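# Unpeg postcards, stack them on mat, box the clothespins

## Task

Remove every postcard from the line and lay them all in one flat stack on the mat, then put every clothespin inside the box.

## Robot and tools

Robot and scene. Two arms, left_arm and right_arm, face the table. In the scene frame (origin at table-top height, midway between the arms' nominal bases), +x points out over the table, +y toward left_arm and +z up. Arm names do not match image sides. Calibrated bases: left_arm at (-0.052, +0.361, 0) m with quat_wxyz (+1.000, 0, 0, -0.007); right_arm at (+0.020, -0.326, 0) m with quat_wxyz (+1.000, 0, 0, -0.006). A two-camera stand is fixed behind the arms. Cameras, each 896x504: cam_high (fixed), cam_left_wrist and cam_right_wrist. Loose objects may occasionally get a short shove from outside.

Frames. Each arm reports its hand pose, velocities, targets and wrist-camera pose in its own base frame. The table and fixed cameras use the scene frame. Commanded offsets are along the axes of that arm's current Hand target. The fingers point along the gripper's +z and open and close along its y. end_effector_position is the point between the pads, about 1 cm short of the fingertips.

The 14-number row. Every command row holds 14 numbers, each in [-1, 1], covering both arms even when only one moves. The order is dx, dy, dz, rx, ry, rz, opening for left_arm, then the same seven for right_arm. The first six numbers of each arm are an offset from that arm's Hand target as it stood when the action or move began. They are not an absolute pose. Scale: 1.0 equals 0.6 m of travel or 180 degrees. rx, ry, rz form one rotation vector. Opening is absolute: +1 is fully open (0.093 m) and -1 is closed. Six zeros means return to or hold the Hand target. A 0 in the opening slot is a real command (half open). To leave a gripper unchanged, resend its current opening.

execute_actions. actions is a list of actions. Each action is a table of up to 15 rows, and each row is one control step of 1/30 s. If a table has fewer rows, its last row is held for the remaining steps. Every row counts from the action's starting Hand target, not from the row before it. Repeating the same offset in a later action moves the arm further. cameras takes a list of names, ["all"] or []. An empty actions list returns images and the full state. Results may list intermediate end_effector_position samples.

move. target is either one 14-number row or a list of up to 15 rows. All rows count from the same starting Hand targets. Paths are straight lines and the arms finish together, capped at 10 s in total. speed is in m/s, from 0.002 to 2.9, default 0.25; you can give one value or one per target, and rotation is limited to twice that value in rad/s. blend, in metres, rounds the corners between listed targets; 0 means stop at each. opening_speed sets how fast the opening changes, on the -1..+1 scale per second, minimum 0.2. grip_force is the force per pad in newtons, 10 to 50, one value or one per arm. It stays in effect until changed, and lower values close more slowly. Setting blocking=false returns after about 0.5 s while the motion continues. The result ends with a move: line giving the outcome: done, off_target, moving, held or fault. limits=paced means a pose was clipped and limits=held means a check withheld steps. Moves do not avoid obstacles or the other arm. Faster moves lag and overshoot more, and hit harder.

wait takes seconds, from 0 to 10; each arm holds its command while it runs. stop brakes a running move. zoom_image takes camera and region [x0, y0, x1, y1] in pixels of that camera's latest image, at most 504 by 504. finished_scene takes scene, the current scene number, and cannot be undone. Call it only once the cards are stacked and the pins are boxed and will stay that way without the robot.

Reading results. Hand target is the last commanded pose after clipping, and the next offsets count from it. The gripper often stops short of it or sags, especially at long reach. Compare end_effector_position and the quaternion with the target, then send the missing amount or correct any tilt. Orientation commands are clipped to within 40 degrees of the measured orientation at every step. Tool commands lists the commands currently active. grip_measured runs from +1 (open) to -1 (closed). The pads meet at about -0.94, and each millimetre of object width adds about 0.0208 to the reading. Readings can be up to about 0.02 too high. For a firm grip on a rigid part, command at least 0.24 below the reading for its width, and keep sending that value while carrying. To release, send a value well above the width reading. Thin cards may grip weakly. A value of -1 alone does not prove anything is held, so check with the wrist cameras. The last entry in Joint positions is the finger gap in metres. Joint torques include the arm's own weight. Positive torque means toward larger joint values, and joints 1 to 3 wrap at ±28 N m.

Joint ranges (rad): waist -2.618 to 3.054, shoulder 0 to 3.142, elbow 0 to 3.142 (straight at 2.901), wrist pitch ±1.571, wrist yaw ±1.571, wrist roll ±2.094.

Avoid. Dropping anything off the table, or leaving it there. Releasing parts while they move, or dropping them from a height. Fast impacts, and targets set far past a contact, which press hard. The controller does not guard against grippers or wrist cameras touching each other, and any contact between the arms can fail the task. Do not strain the camera cables. Do not route a path close to an arm's own base; go around it. Heat builds when an arm holds a load, stays stretched or pushes against something it cannot reach. A MOTOR HOT line appears at 75 °C. At 90 °C that arm folds up and stays idle, and at 100 °C it goes limp. Any arm stop costs time, so prefer smooth, moderate-speed moves.

Each tool is called after "Request:" as name([rows], argument=value, ...), one row to a line, values as JSON.

## Session

Request:
execute_actions(actions=[])

Scene clock: 0.00 s.
left_arm: end_effector_position=(+0.3037, +0.0556, +0.1588) grip_measured=+1.000 end_effector_quat_wxyz=(+0.528, -0.211, +0.808, +0.152) | right_arm: end_effector_position=(+0.3266, +0.0103, +0.1070) grip_measured=+1.000 end_effector_quat_wxyz=(+0.572, -0.099, +0.811, -0.070)
Joint positions: left_arm=[-0.135 0.937 0.436 -0.001 -0.607 -0.279 0.093] | right_arm=[0.061 1.127 0.181 0.604 0.056 -0.223 0.093]
Joint velocities: within noise
Joint torques (N m): no reading
Motor temperatures (°C): left_arm=[22 23 22 21 20 20 19] | right_arm=[19 21 22 19 20 21 19]
Heat: left arm: 23 °C; right arm: 22 °C.
Hand target: left_arm +0.3054, +0.0554, +0.1641; +0.534, -0.212, +0.805, +0.150 | right_arm +0.3316, +0.0107, +0.1197; +0.589, -0.097, +0.799, -0.070
Tool commands: left_gripper/opening=+1.0 right_gripper/opening=+1.0

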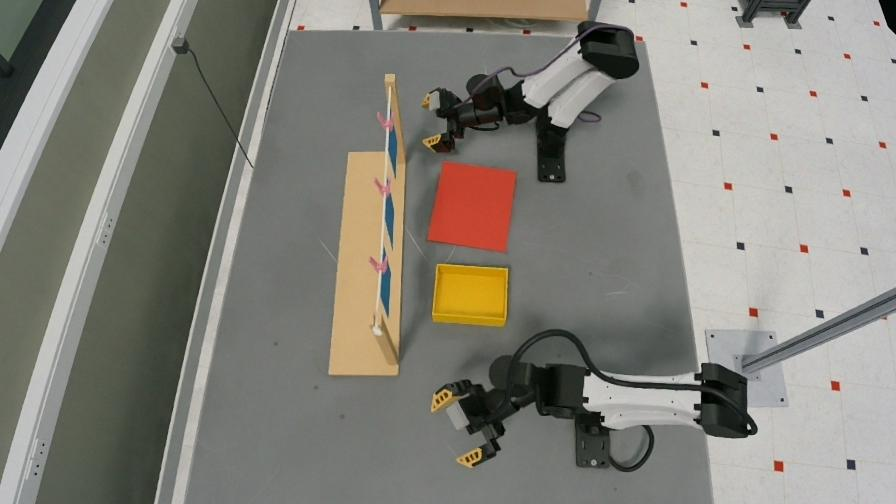

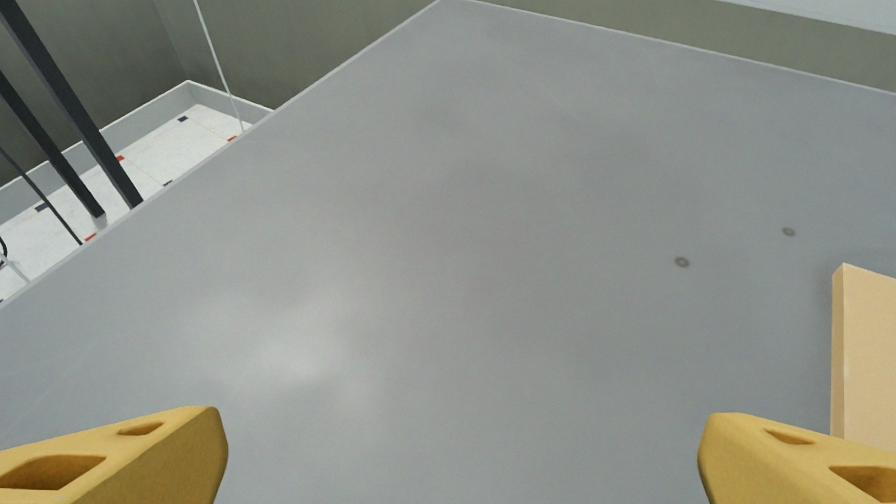

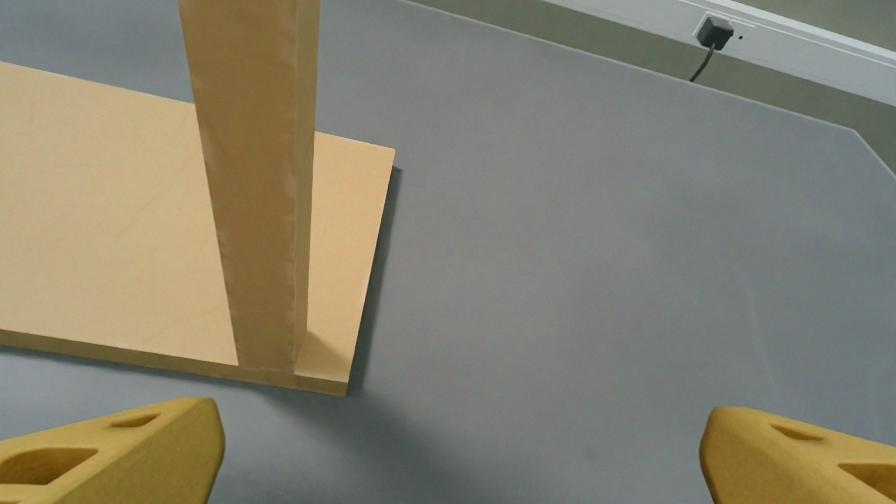

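Request:
zoom_image(camera="cam_high", region=[310, 60, 530, 240])

Request:
zoom_image(camera="cam_high", region=[310, 220, 530, 400])

Request:
zoom_image(camera="cam_high", region=[350, 160, 430, 290])

Scaled by 2.291 from the camera's 896x504 image, which has a finer 1280x720 frame.

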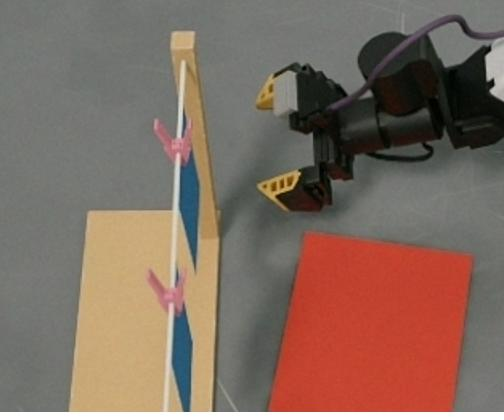

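Scaled by 2.291 from the camera's 896x504 image, which has a finer 1280x720 frame.

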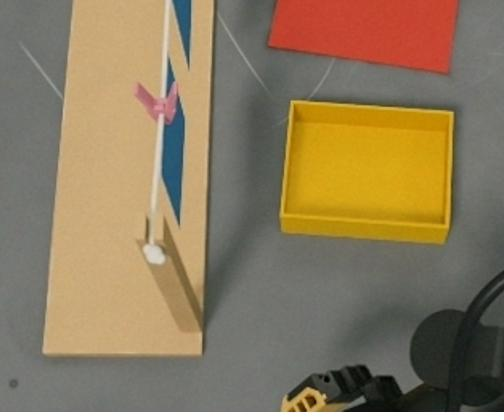

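Scaled by 3.877 from the camera's 896x504 image, which has a finer 1280x720 frame.

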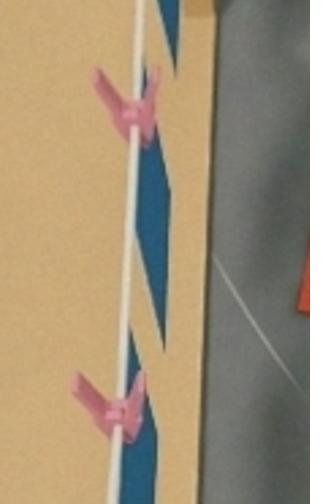

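Request:
move(target=[-0.1015,-0.2070,-0.3532,0.3697,-0.0400,0.1216,1.0,-0.1598,0.1835,-0.316,0.0122,-0.0951,0.0756,1.0], speed=0.25, cameras=["all"])

Scene clock: 7.57 s.
left_arm: end_effector_position=(+0.2219, -0.1377, +0.2899) grip_measured=+1.000 end_effector_quat_wxyz=(+0.568, +0.262, +0.753, -0.205) | right_arm: end_effector_position=(+0.1708, +0.1389, +0.2251) grip_measured=+1.000 end_effector_quat_wxyz=(+0.704, -0.032, +0.709, -0.026)
Joint positions: left_arm=[-0.355 0.58 0.74 -0.448 0.314 0.08 0.093] | right_arm=[1.553 0.688 0.302 0.136 1.543 0.167 0.093]
Joint torques (N m): left_arm=[-0.39 0.7 9.61 2.14 0.03 0.22] | right_arm=[0.32 0.17 8.9 1.52 0.34 0.16]
Heat: left arm: 23 °C; right arm: 23 °C.
Hand target: left_arm +0.2198, -0.1401, +0.3001; +0.572, +0.271, +0.746, -0.208 | right_arm +0.1699, +0.1401, +0.2397; +0.707, -0.001, +0.707, +0.000
Off the commanded pose: left_arm 0.011 m, 1 deg | right_arm 0.015 m, 5 deg.
move: off_target (left_arm, right_arm)

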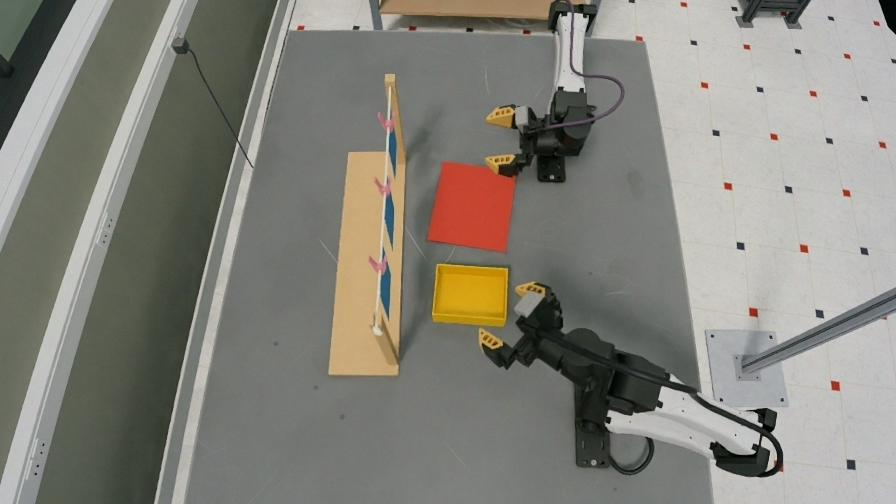

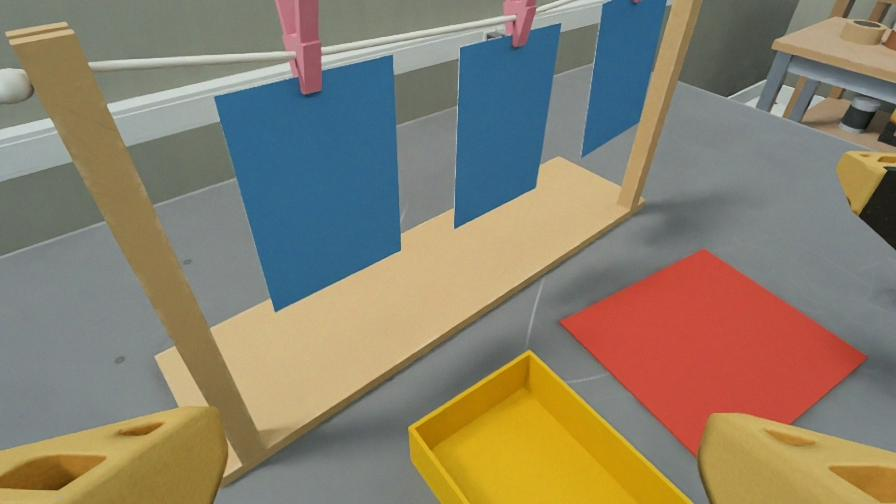

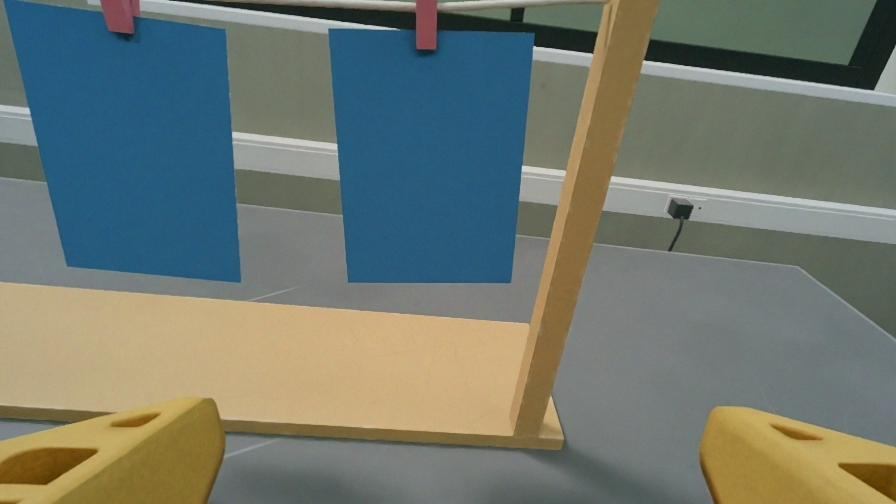

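Request:
zoom_image(camera="cam_left_wrist", region=[200, 0, 560, 200])

Request:
zoom_image(camera="cam_right_wrist", region=[320, 0, 660, 120])

Scaled by 1.400 from the camera's 896x504 image, which has a finer 1280x720 frame.

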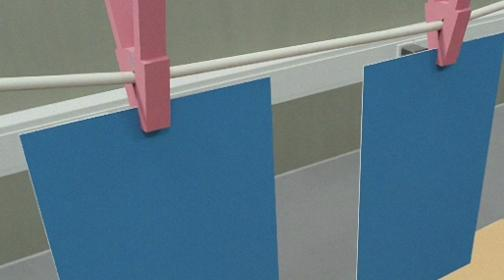

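Scaled by 1.482 from the camera's 896x504 image, which has a finer 1280x720 frame.

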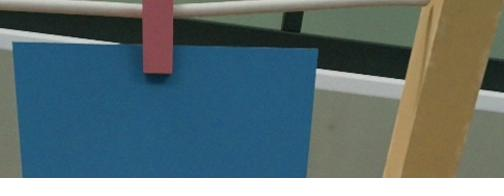

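Request:
move(target=[0,0,0,0,0,0,1.0,-0.2,0,0,0,0,0,1.0], speed=0.3, cameras=["all"])

Scene clock: 11.23 s.
left_arm: end_effector_position=(+0.2219, -0.1377, +0.2899) grip_measured=+1.000 end_effector_quat_wxyz=(+0.568, +0.262, +0.753, -0.205) | right_arm: end_effector_position=(+0.1700, +0.1427, +0.3513) grip_measured=+1.000 end_effector_quat_wxyz=(+0.707, -0.011, +0.707, -0.003)
Joint positions: left_arm=[-0.355 0.58 0.74 -0.448 0.314 0.08 0.093] | right_arm=[1.56 0.724 0.729 0.017 1.55 -0.042 0.093]
Joint torques (N m): left_arm=[-0.38 0.69 9.59 2.14 0.06 0.22] | right_arm=[-0.2 0.23 8.17 1.27 0.2 -0.09]
Heat: left arm: 24 °C; right arm: 24 °C.
Hand target: left_arm +0.2198, -0.1401, +0.3001; +0.573, +0.270, +0.746, -0.208 | right_arm +0.1699, +0.1402, +0.3597; +0.707, +0.000, +0.707, +0.000
Off the commanded pose: left_arm 0.011 m, 1 deg | right_arm 0.009 m, 1 deg.
move: off_target (left_arm)

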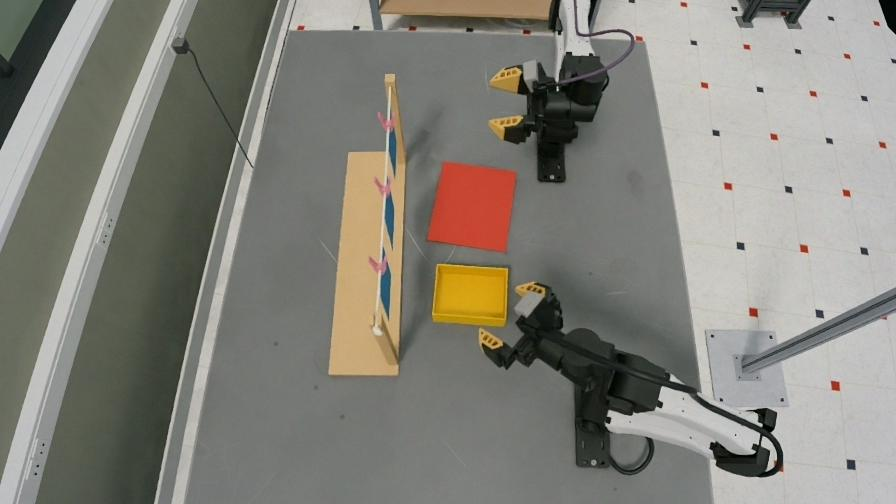

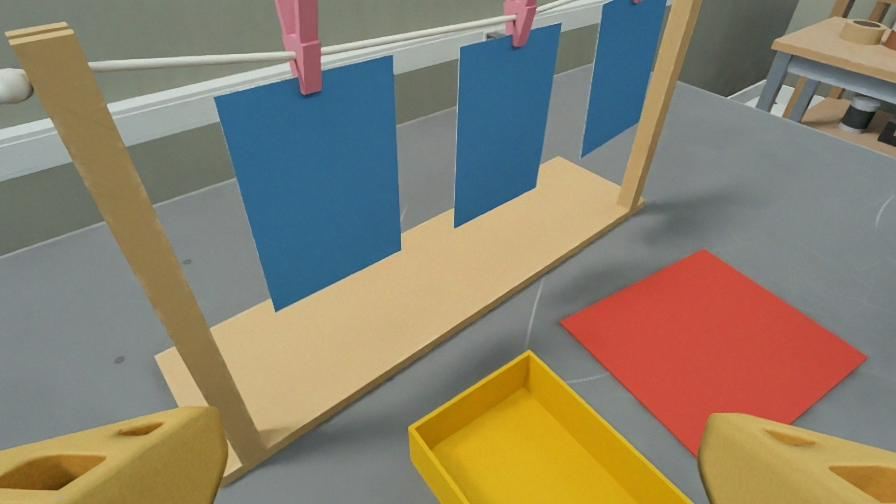

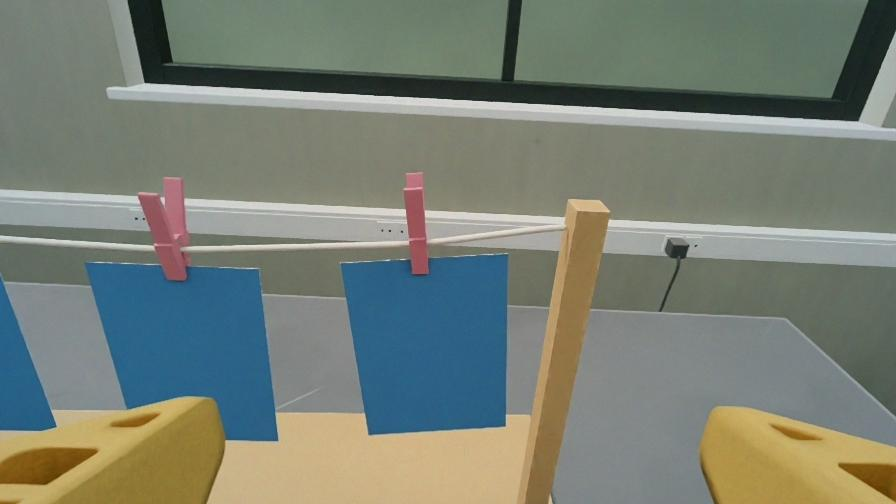

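Request:
move(target=[0,0,0,0,0,0,1.0,0,0,0,0,0,0,-1.0], cameras=["cam_high","cam_right_wrist"])

Request:
zoom_image(camera="cam_high", region=[470, 40, 620, 160])

Scene clock: 16.43 s.
left_arm: end_effector_position=(+0.2219, -0.1377, +0.2899) grip_measured=+1.000 end_effector_quat_wxyz=(+0.568, +0.262, +0.753, -0.205) | right_arm: end_effector_position=(+0.1700, +0.1426, +0.3510) grip_measured=-0.990 end_effector_quat_wxyz=(+0.707, -0.012, +0.707, -0.005)
Joint positions: left_arm=[-0.355 0.58 0.74 -0.448 0.314 0.08 0.093] | right_arm=[1.56 0.724 0.729 0.013 1.55 -0.042 0]
Joint torques (N m): left_arm=[-0.36 0.7 9.61 2.14 0.06 0.22] | right_arm=[-0.12 0.35 8.13 1.25 0.2 -0.07]
Heat: left arm: 25 °C; right arm: 25 °C.
Hand target: left_arm +0.2198, -0.1401, +0.3001; +0.573, +0.270, +0.746, -0.208 | right_arm +0.1699, +0.1402, +0.3597; +0.707, +0.000, +0.707, +0.000
Off the commanded pose: left_arm 0.011 m, 1 deg | right_arm 0.009 m, 1 deg.
move: off_target (left_arm)
Images, in order (width x height): cam_high 896x504, cam_right_wrist 896x504.

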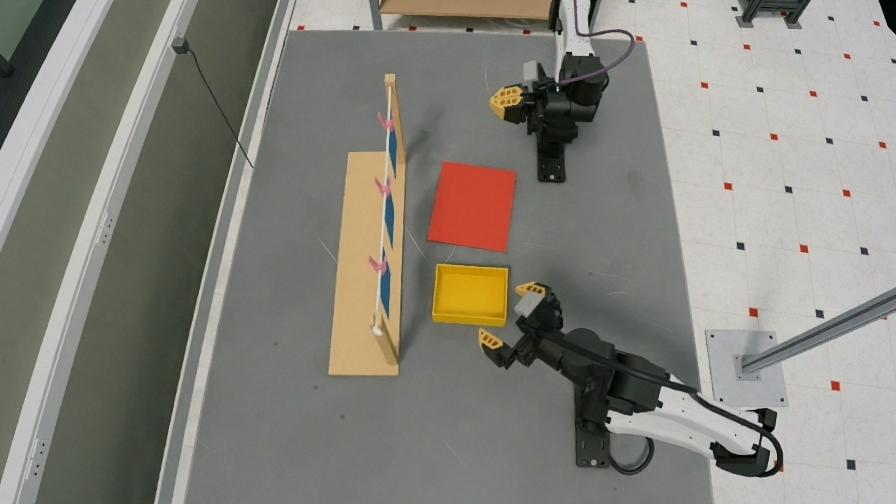

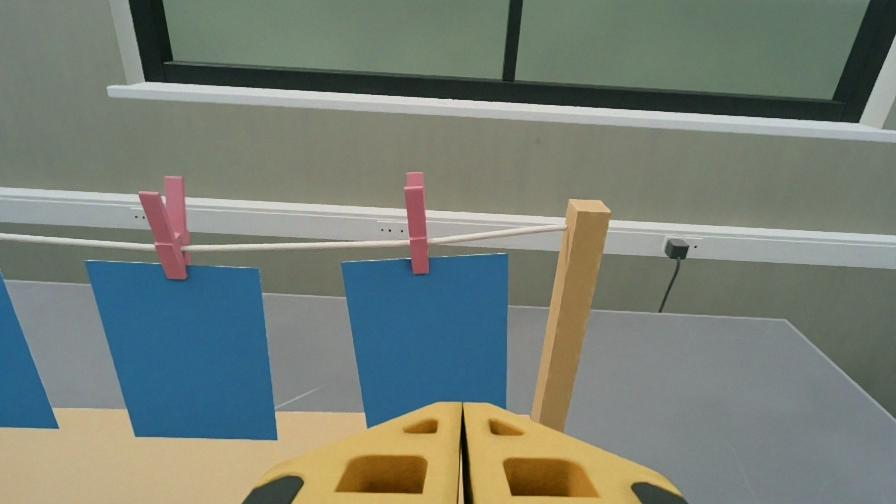

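Scaled by 3.360 from the camera's 896x504 image, which has a finer 1280x720 frame.

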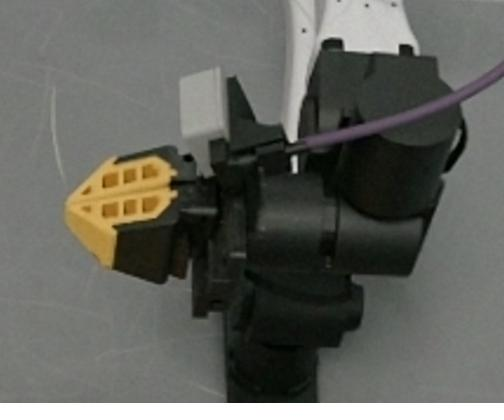

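Request:
zoom_image(camera="cam_right_wrist", region=[400, 394, 540, 504])

Request:
zoom_image(camera="cam_high", region=[484, 76, 544, 130])

Scaled by 3.600 from the camera's 896x504 image, which has a finer 1280x720 frame.

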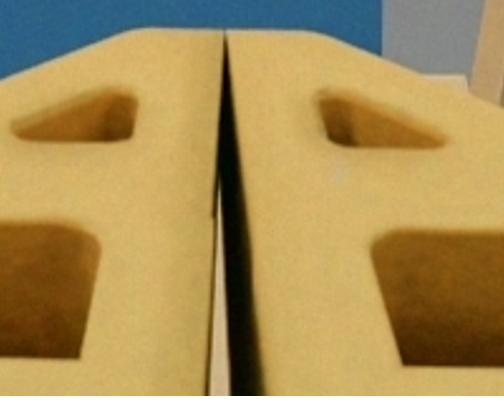

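Scaled by 8.400 from the camera's 896x504 image, which has a finer 1280x720 frame.

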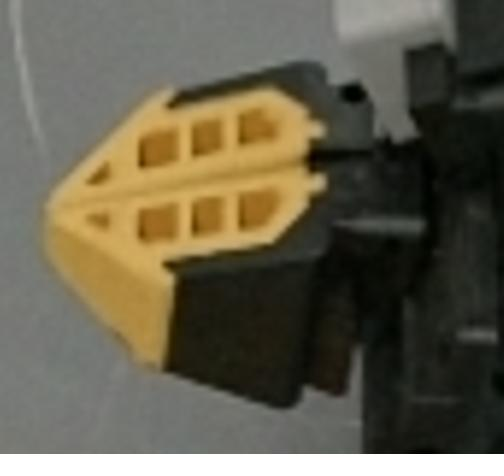

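Request:
move(target=[0,0,0,0,0,0,1.0,0.012,0.048,0.1835,0,0,0,0.0], cameras=["cam_left_wrist","cam_right_wrist"])

Scene clock: 23.77 s.
left_arm: end_effector_position=(+0.2219, -0.1377, +0.2899) grip_measured=+1.000 end_effector_quat_wxyz=(+0.568, +0.262, +0.753, -0.205) | right_arm: end_effector_position=(+0.2775, +0.1672, +0.3316) grip_measured=-0.001 end_effector_quat_wxyz=(+0.694, -0.023, +0.719, -0.027)
Joint positions: left_arm=[-0.355 0.58 0.74 -0.448 0.314 0.08 0.093] | right_arm=[0.995 0.988 0.782 0.14 1.001 -0.015 0.045]
Joint torques (N m): left_arm=[-0.36 0.72 9.59 2.14 0.06 0.21] | right_arm=[-0.69 -1.87 9.5 1.87 -0.01 0.11]
Motor temperatures (°C): left_arm=[22 23 25 26 20 20 19] | right_arm=[19 21 26 22 21 21 19]
Heat: left arm: 26 °C; right arm: 26 °C.
Hand target: left_arm +0.2198, -0.1401, +0.3001; +0.573, +0.270, +0.746, -0.208 | right_arm +0.2800, +0.1690, +0.3526; +0.707, +0.000, +0.707, +0.000
Off the commanded pose: left_arm 0.011 m, 1 deg | right_arm 0.021 m, 5 deg.
move: off_target (left_arm, right_arm)
Images, in order (width x height): cam_left_wrist 896x504, cam_right_wrist 896x504.

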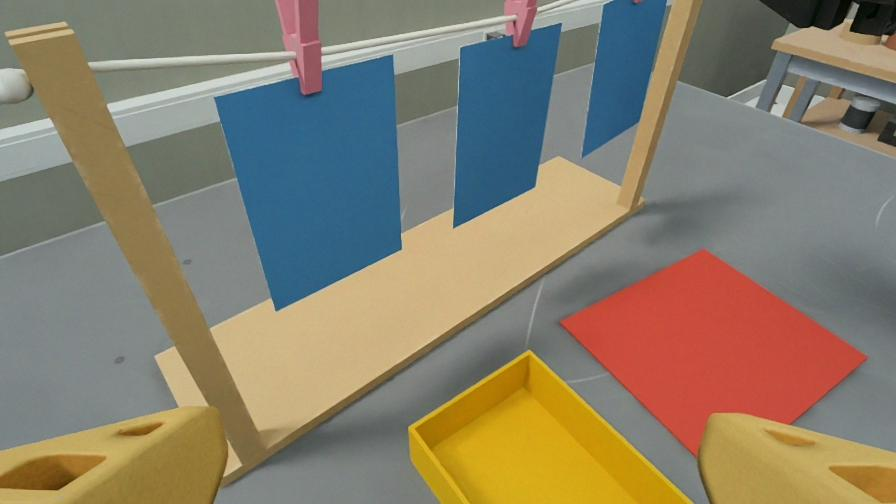

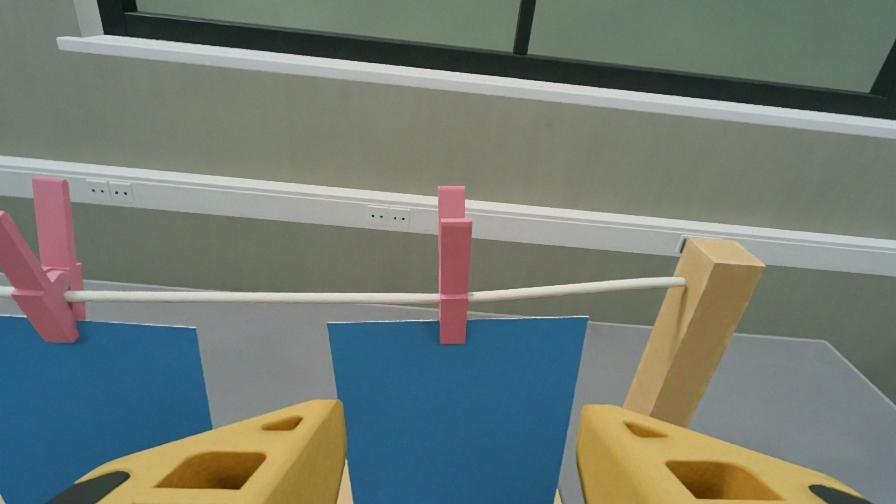

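Request:
move(target=[0,0,0,0,0,0,1.0,-0.0125,0,0.175,0,-0.011,0.0226,0.0], speed=0.2, cameras=["all"])

Request:
zoom_image(camera="cam_high", region=[360, 80, 460, 180])

Scene clock: 25.73 s.
left_arm: end_effector_position=(+0.2219, -0.1377, +0.2899) grip_measured=+1.000 end_effector_quat_wxyz=(+0.568, +0.262, +0.753, -0.205) | right_arm: end_effector_position=(+0.3811, +0.1668, +0.3369) grip_measured=-0.001 end_effector_quat_wxyz=(+0.700, +0.006, +0.714, +0.000)
Joint positions: left_arm=[-0.355 0.58 0.74 -0.448 0.314 0.08 0.093] | right_arm=[0.669 1.288 0.948 0.314 0.678 0.023 0.045]
Joint torques (N m): left_arm=[-0.38 0.72 9.59 2.14 0.05 0.21] | right_arm=[-0.68 -4.14 9.58 2.08 -0.08 0.18]
Heat: left arm: 27 °C; right arm: 26 °C.
Hand target: left_arm +0.2198, -0.1401, +0.3001; +0.573, +0.270, +0.746, -0.208 | right_arm +0.3850, +0.1691, +0.3601; +0.719, +0.025, +0.694, +0.025
Off the commanded pose: left_arm 0.011 m, 1 deg | right_arm 0.024 m, 5 deg.
move: off_target (left_arm, right_arm)

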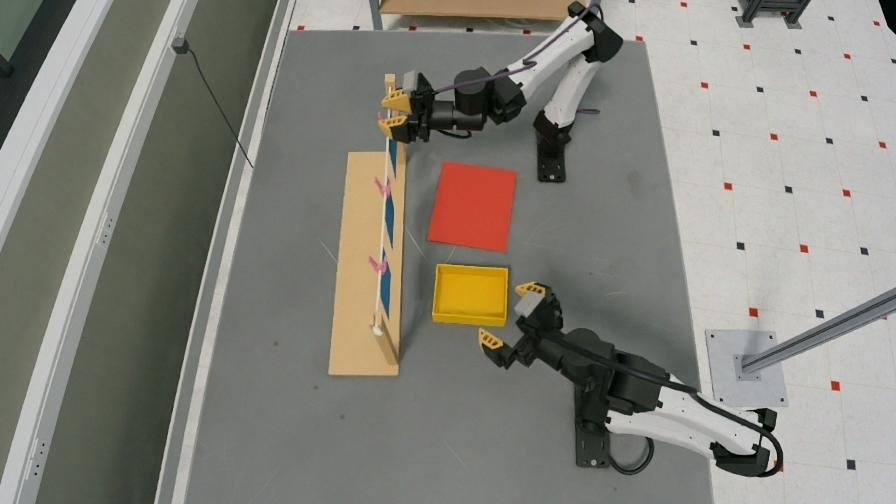

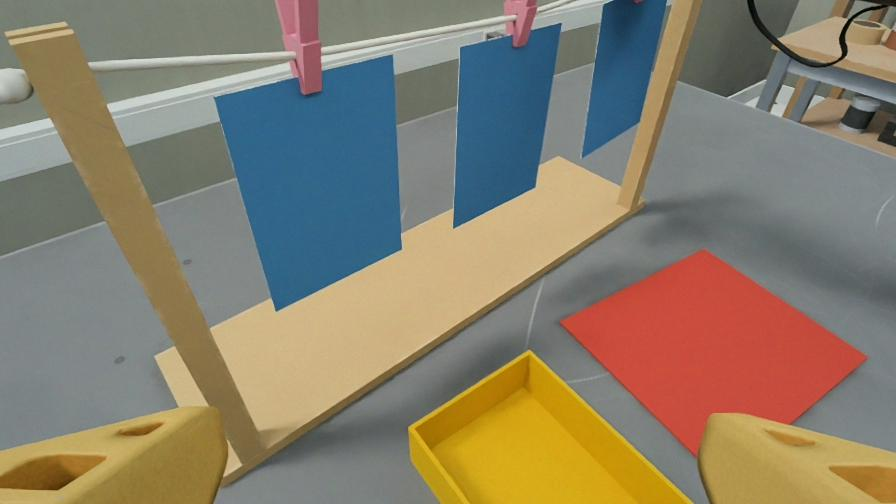

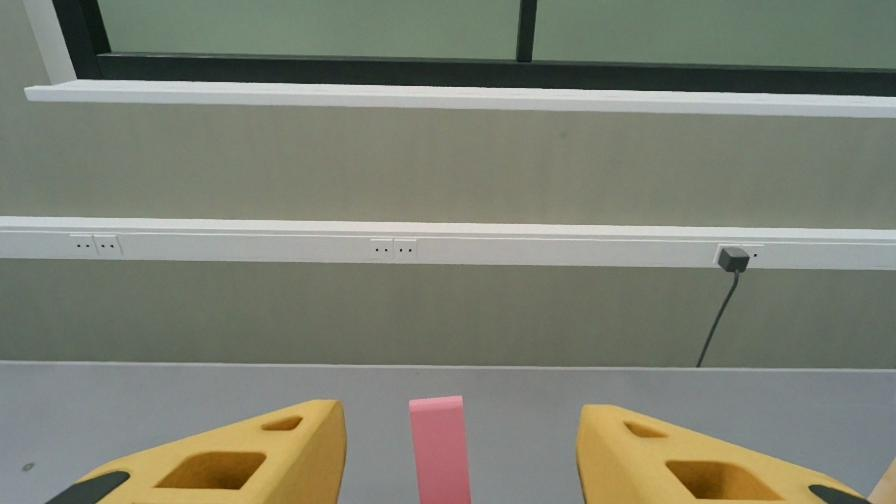

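Scaled by 5.040 from the camera's 896x504 image, which has a finer 1280x720 frame.

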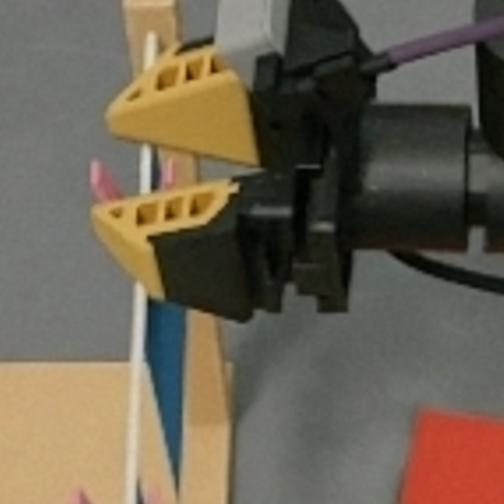

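Request:
move([
  [0,0,0,0,0,0,1.0,0.0167,0.0067,0,0,0,0,0.0],
  [0,0,0,0,0,0,1.0,0.0167,0.0067,0,0,0,0,-1.0],
], speed=0.1, grip_force=[50,35], cameras=["all"])

Request:
zoom_image(camera="cam_high", region=[360, 80, 460, 180])

Scene clock: 29.67 s.
left_arm: end_effector_position=(+0.2219, -0.1377, +0.2899) grip_measured=+1.000 end_effector_quat_wxyz=(+0.568, +0.262, +0.753, -0.205) | right_arm: end_effector_position=(+0.3852, +0.1688, +0.3371) grip_measured=-0.840 end_effector_quat_wxyz=(+0.706, +0.013, +0.708, +0.002)
Joint positions: left_arm=[-0.355 0.58 0.74 -0.448 0.314 0.08 0.093] | right_arm=[0.669 1.31 0.948 0.357 0.684 0.024 0.005]
Joint torques (N m): left_arm=[-0.38 0.69 9.61 2.14 0.05 0.22] | right_arm=[0.38 -4.7 7.65 2.07 0.03 0.12]
Heat: left arm: 27 °C; right arm: 26 °C.
Hand target: left_arm +0.2198, -0.1401, +0.3001; +0.573, +0.270, +0.746, -0.208 | right_arm +0.3853, +0.1738, +0.3504; +0.719, +0.025, +0.694, +0.025
Off the commanded pose: left_arm 0.011 m, 1 deg | right_arm 0.014 m, 4 deg.
grip_force (N): 50, 35
move: off_target (left_arm, right_arm); target 2's new opening was sent with right_arm's hand 0.014 m and 4 deg from that target

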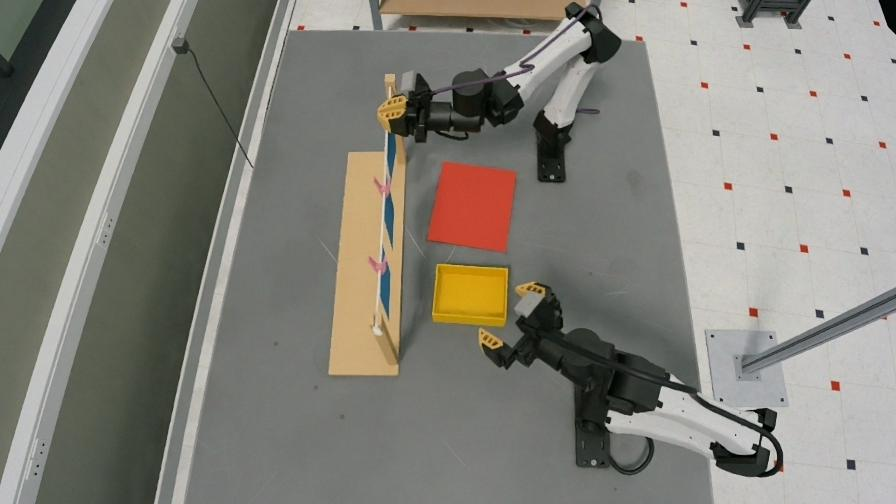

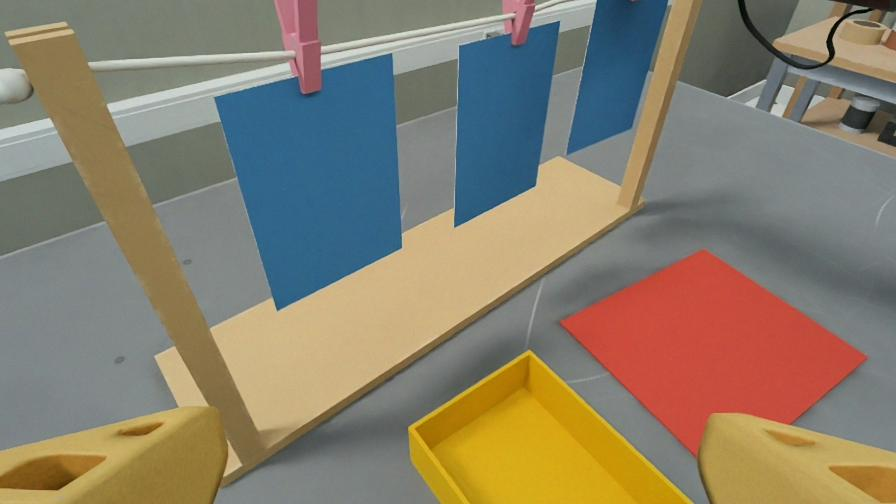

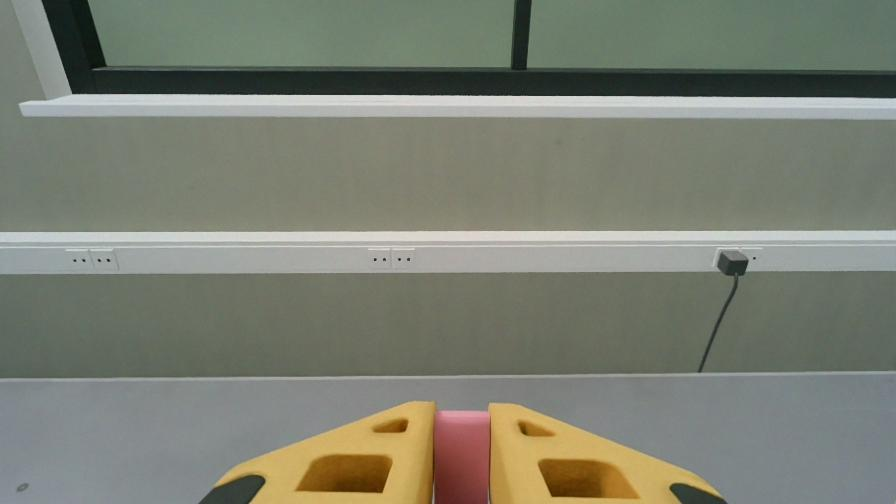

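Scaled by 5.040 from the camera's 896x504 image, which has a finer 1280x720 frame.

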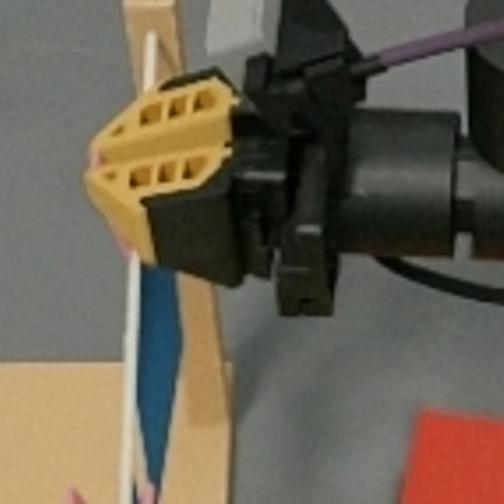

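Request:
move(target=[0,0,0,0,0,0,1.0,-0.05,0,0,0,0,0,-1.0], speed=0.06, cameras=["all"])

Request:
zoom_image(camera="cam_left_wrist", region=[440, 0, 740, 220])

Scene clock: 31.07 s.
left_arm: end_effector_position=(+0.2219, -0.1377, +0.2899) grip_measured=+1.000 end_effector_quat_wxyz=(+0.568, +0.262, +0.753, -0.205) | right_arm: end_effector_position=(+0.3864, +0.1697, +0.3522) grip_measured=-0.849 end_effector_quat_wxyz=(+0.699, +0.008, +0.715, -0.004)
Joint positions: left_arm=[-0.355 0.58 0.74 -0.448 0.314 0.08 0.093] | right_arm=[0.669 1.31 1.029 0.252 0.685 0.024 0.004]
Joint torques (N m): left_arm=[-0.38 0.72 9.59 2.14 0.06 0.22] | right_arm=[-0.08 -6.3 9.65 1.95 -0.05 0.14]
Heat: left arm: 27 °C; right arm: 26 °C.
Hand target: left_arm +0.2198, -0.1401, +0.3001; +0.573, +0.270, +0.746, -0.208 | right_arm +0.3842, +0.1717, +0.3803; +0.719, +0.025, +0.694, +0.025
Off the commanded pose: left_arm 0.011 m, 1 deg | right_arm 0.028 m, 5 deg.
grip_force (N): 50, 35
move: off_target (left_arm, right_arm)

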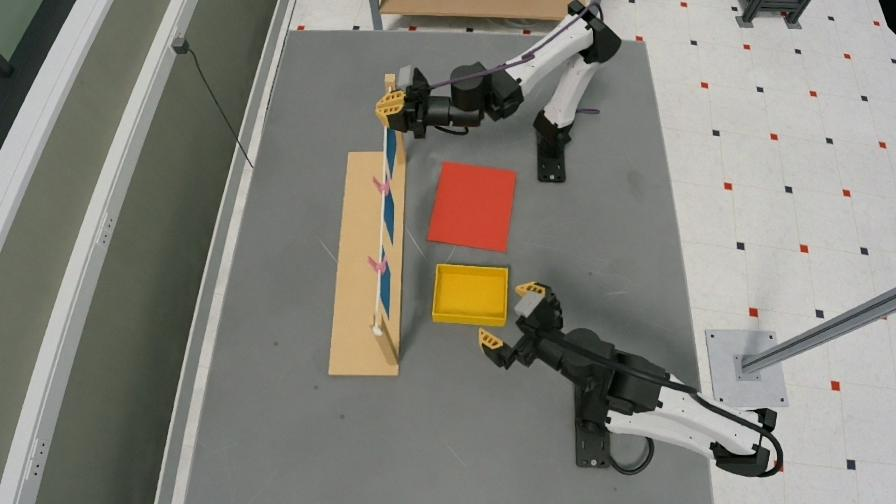

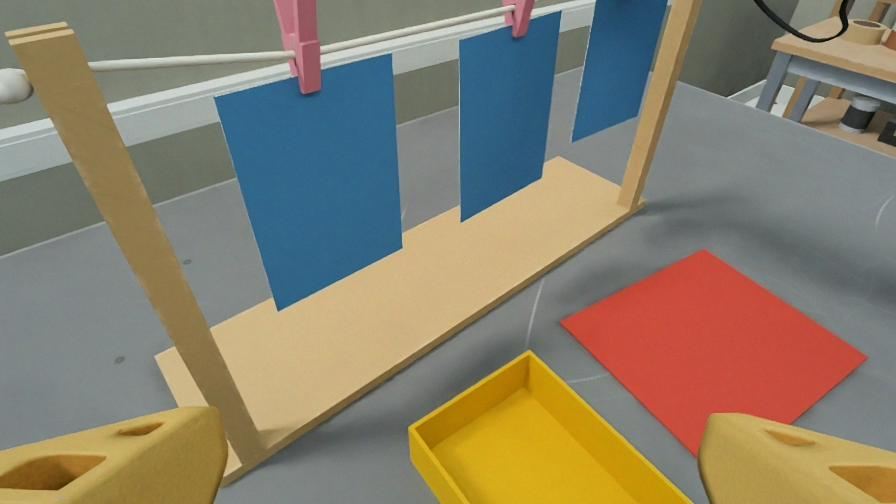

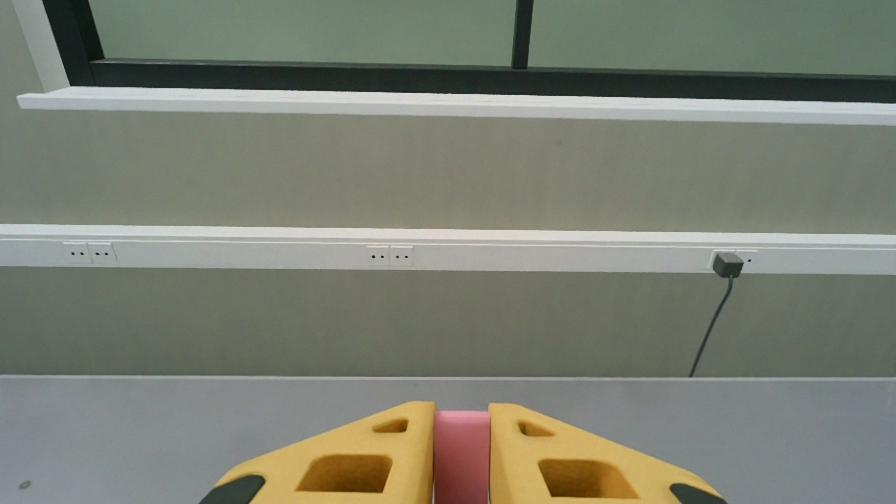

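Scaled by 1.680 from the camera's 896x504 image, which has a finer 1280x720 frame.

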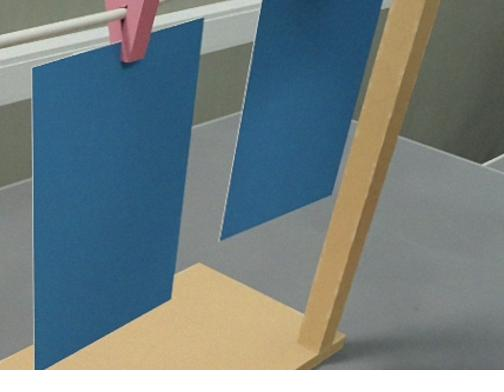

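Request:
move(target=[0,0,0,0,0,0,1.0,-0.05,0,0,0,0,0,-1.0], speed=0.06, cameras=["cam_left_wrist","cam_right_wrist"])

Scene clock: 32.30 s.
left_arm: end_effector_position=(+0.2219, -0.1377, +0.2898) grip_measured=+1.000 end_effector_quat_wxyz=(+0.568, +0.262, +0.753, -0.205) | right_arm: end_effector_position=(+0.3863, +0.1680, +0.3682) grip_measured=-0.849 end_effector_quat_wxyz=(+0.686, -0.001, +0.728, -0.015)
Joint positions: left_arm=[-0.355 0.58 0.74 -0.449 0.314 0.08 0.093] | right_arm=[0.666 1.31 1.13 0.104 0.686 0.024 0.004]
Joint torques (N m): left_arm=[-0.35 0.72 9.58 2.14 0.05 0.22] | right_arm=[-0.14 -7.08 10.62 2.17 -0.07 0.23]
Heat: left arm: 27 °C; right arm: 26 °C.
Hand target: left_arm +0.2198, -0.1401, +0.3001; +0.572, +0.270, +0.746, -0.208 | right_arm +0.3832, +0.1696, +0.4103; +0.719, +0.025, +0.694, +0.025
Off the commanded pose: left_arm 0.011 m, 1 deg | right_arm 0.042 m, 8 deg.
grip_force (N): 50, 35
move: off_target (left_arm, right_arm)
Images, in order (width x height): cam_left_wrist 896x504, cam_right_wrist 896x504.

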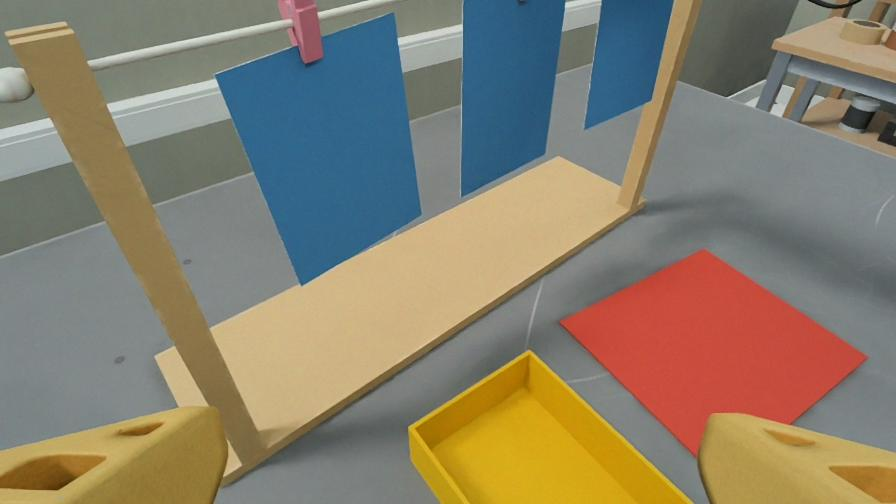

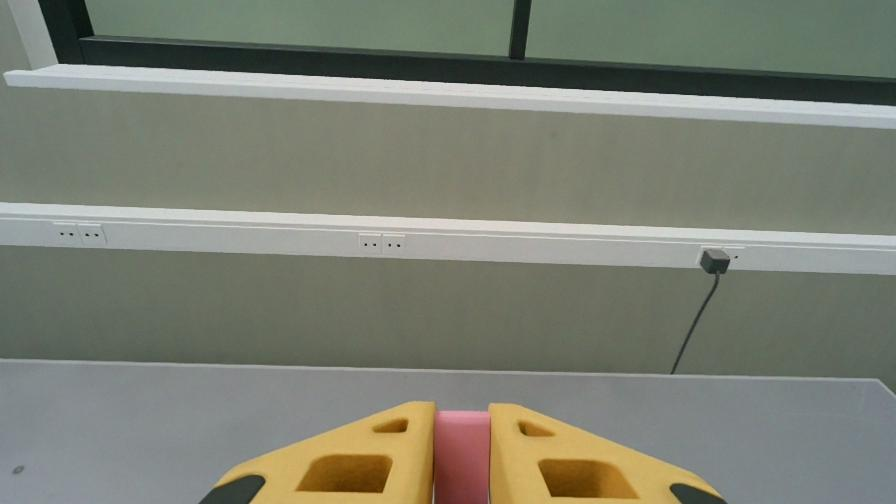

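Request:
move([
  [0,0,0,0,0,0,1.0,0.095,0,0.005,0,0,0,-1.0],
  [0,0,0,0,0,0,1.0,0.0967,0,0.0265,0,0.261,0,-1.0],
], speed=[0.1,0.2], cameras=["all"], blend=0.02)

Scene clock: 36.17 s.
left_arm: end_effector_position=(+0.2219, -0.1377, +0.2898) grip_measured=+1.000 end_effector_quat_wxyz=(+0.568, +0.262, +0.753, -0.205) | right_arm: end_effector_position=(+0.3991, +0.1677, +0.3408) grip_measured=-0.849 end_effector_quat_wxyz=(+0.370, +0.005, +0.929, +0.009)
Joint positions: left_arm=[-0.355 0.58 0.74 -0.449 0.314 0.08 0.093] | right_arm=[0.529 1.789 2.18 -1.271 0.343 0.416 0.004]
Joint torques (N m): left_arm=[-0.36 0.72 9.59 2.15 0.06 0.21] | right_arm=[-0.05 -7.56 8.14 1.48 -0.02 0.14]
Heat: left arm: 28 °C; right arm: 27 °C.
Hand target: left_arm +0.2198, -0.1401, +0.3001; +0.572, +0.270, +0.746, -0.208 | right_arm +0.4011, +0.1736, +0.3530; +0.383, +0.013, +0.923, +0.033
Off the commanded pose: left_arm 0.011 m, 1 deg | right_arm 0.014 m, 3 deg.
grip_force (N): 50, 35
move: off_target (left_arm, right_arm)

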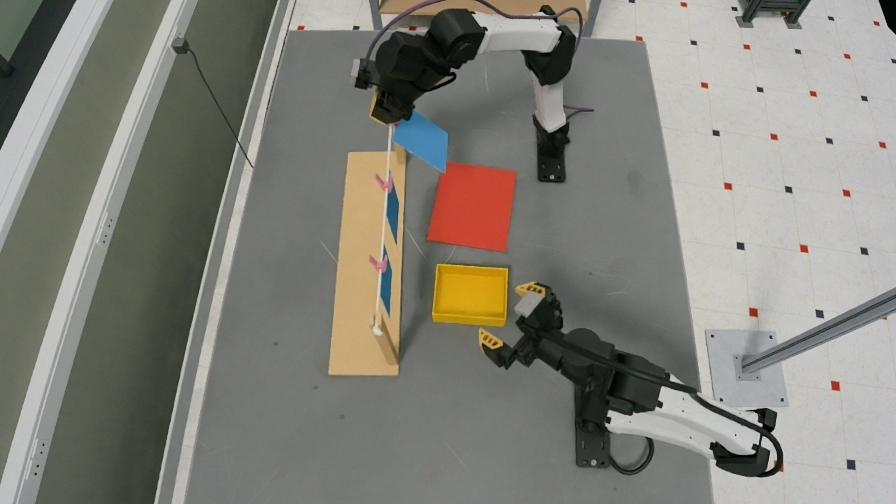

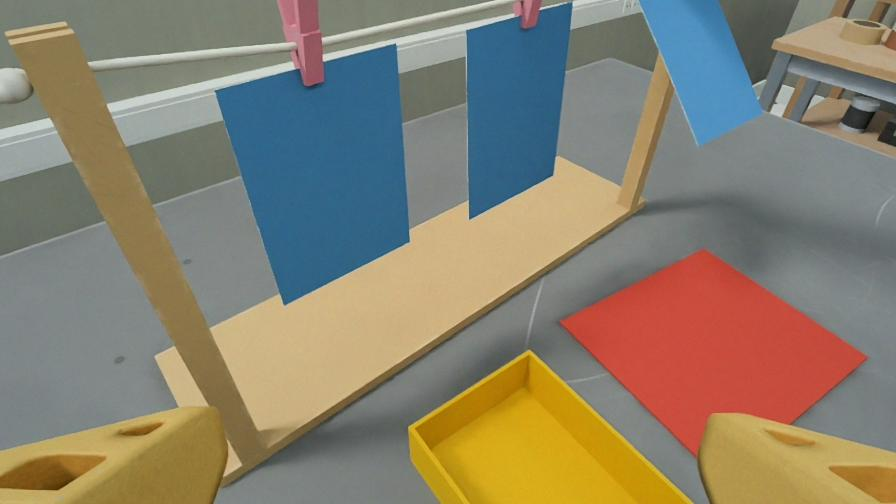

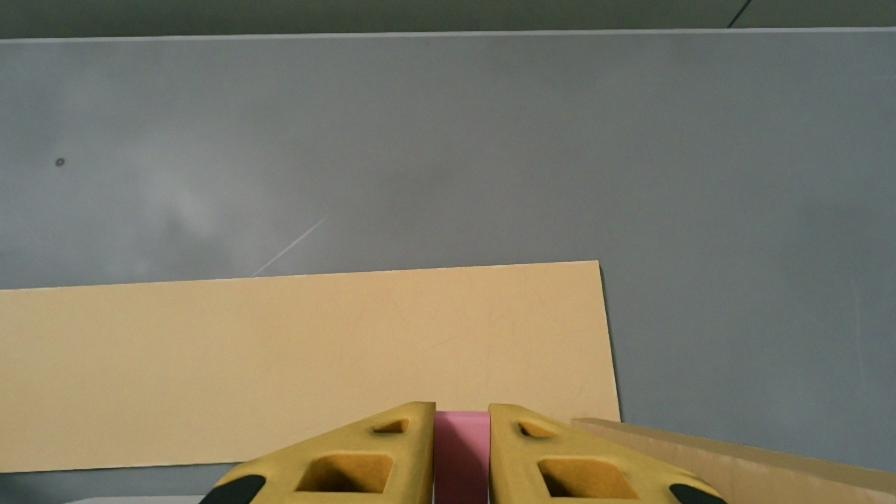

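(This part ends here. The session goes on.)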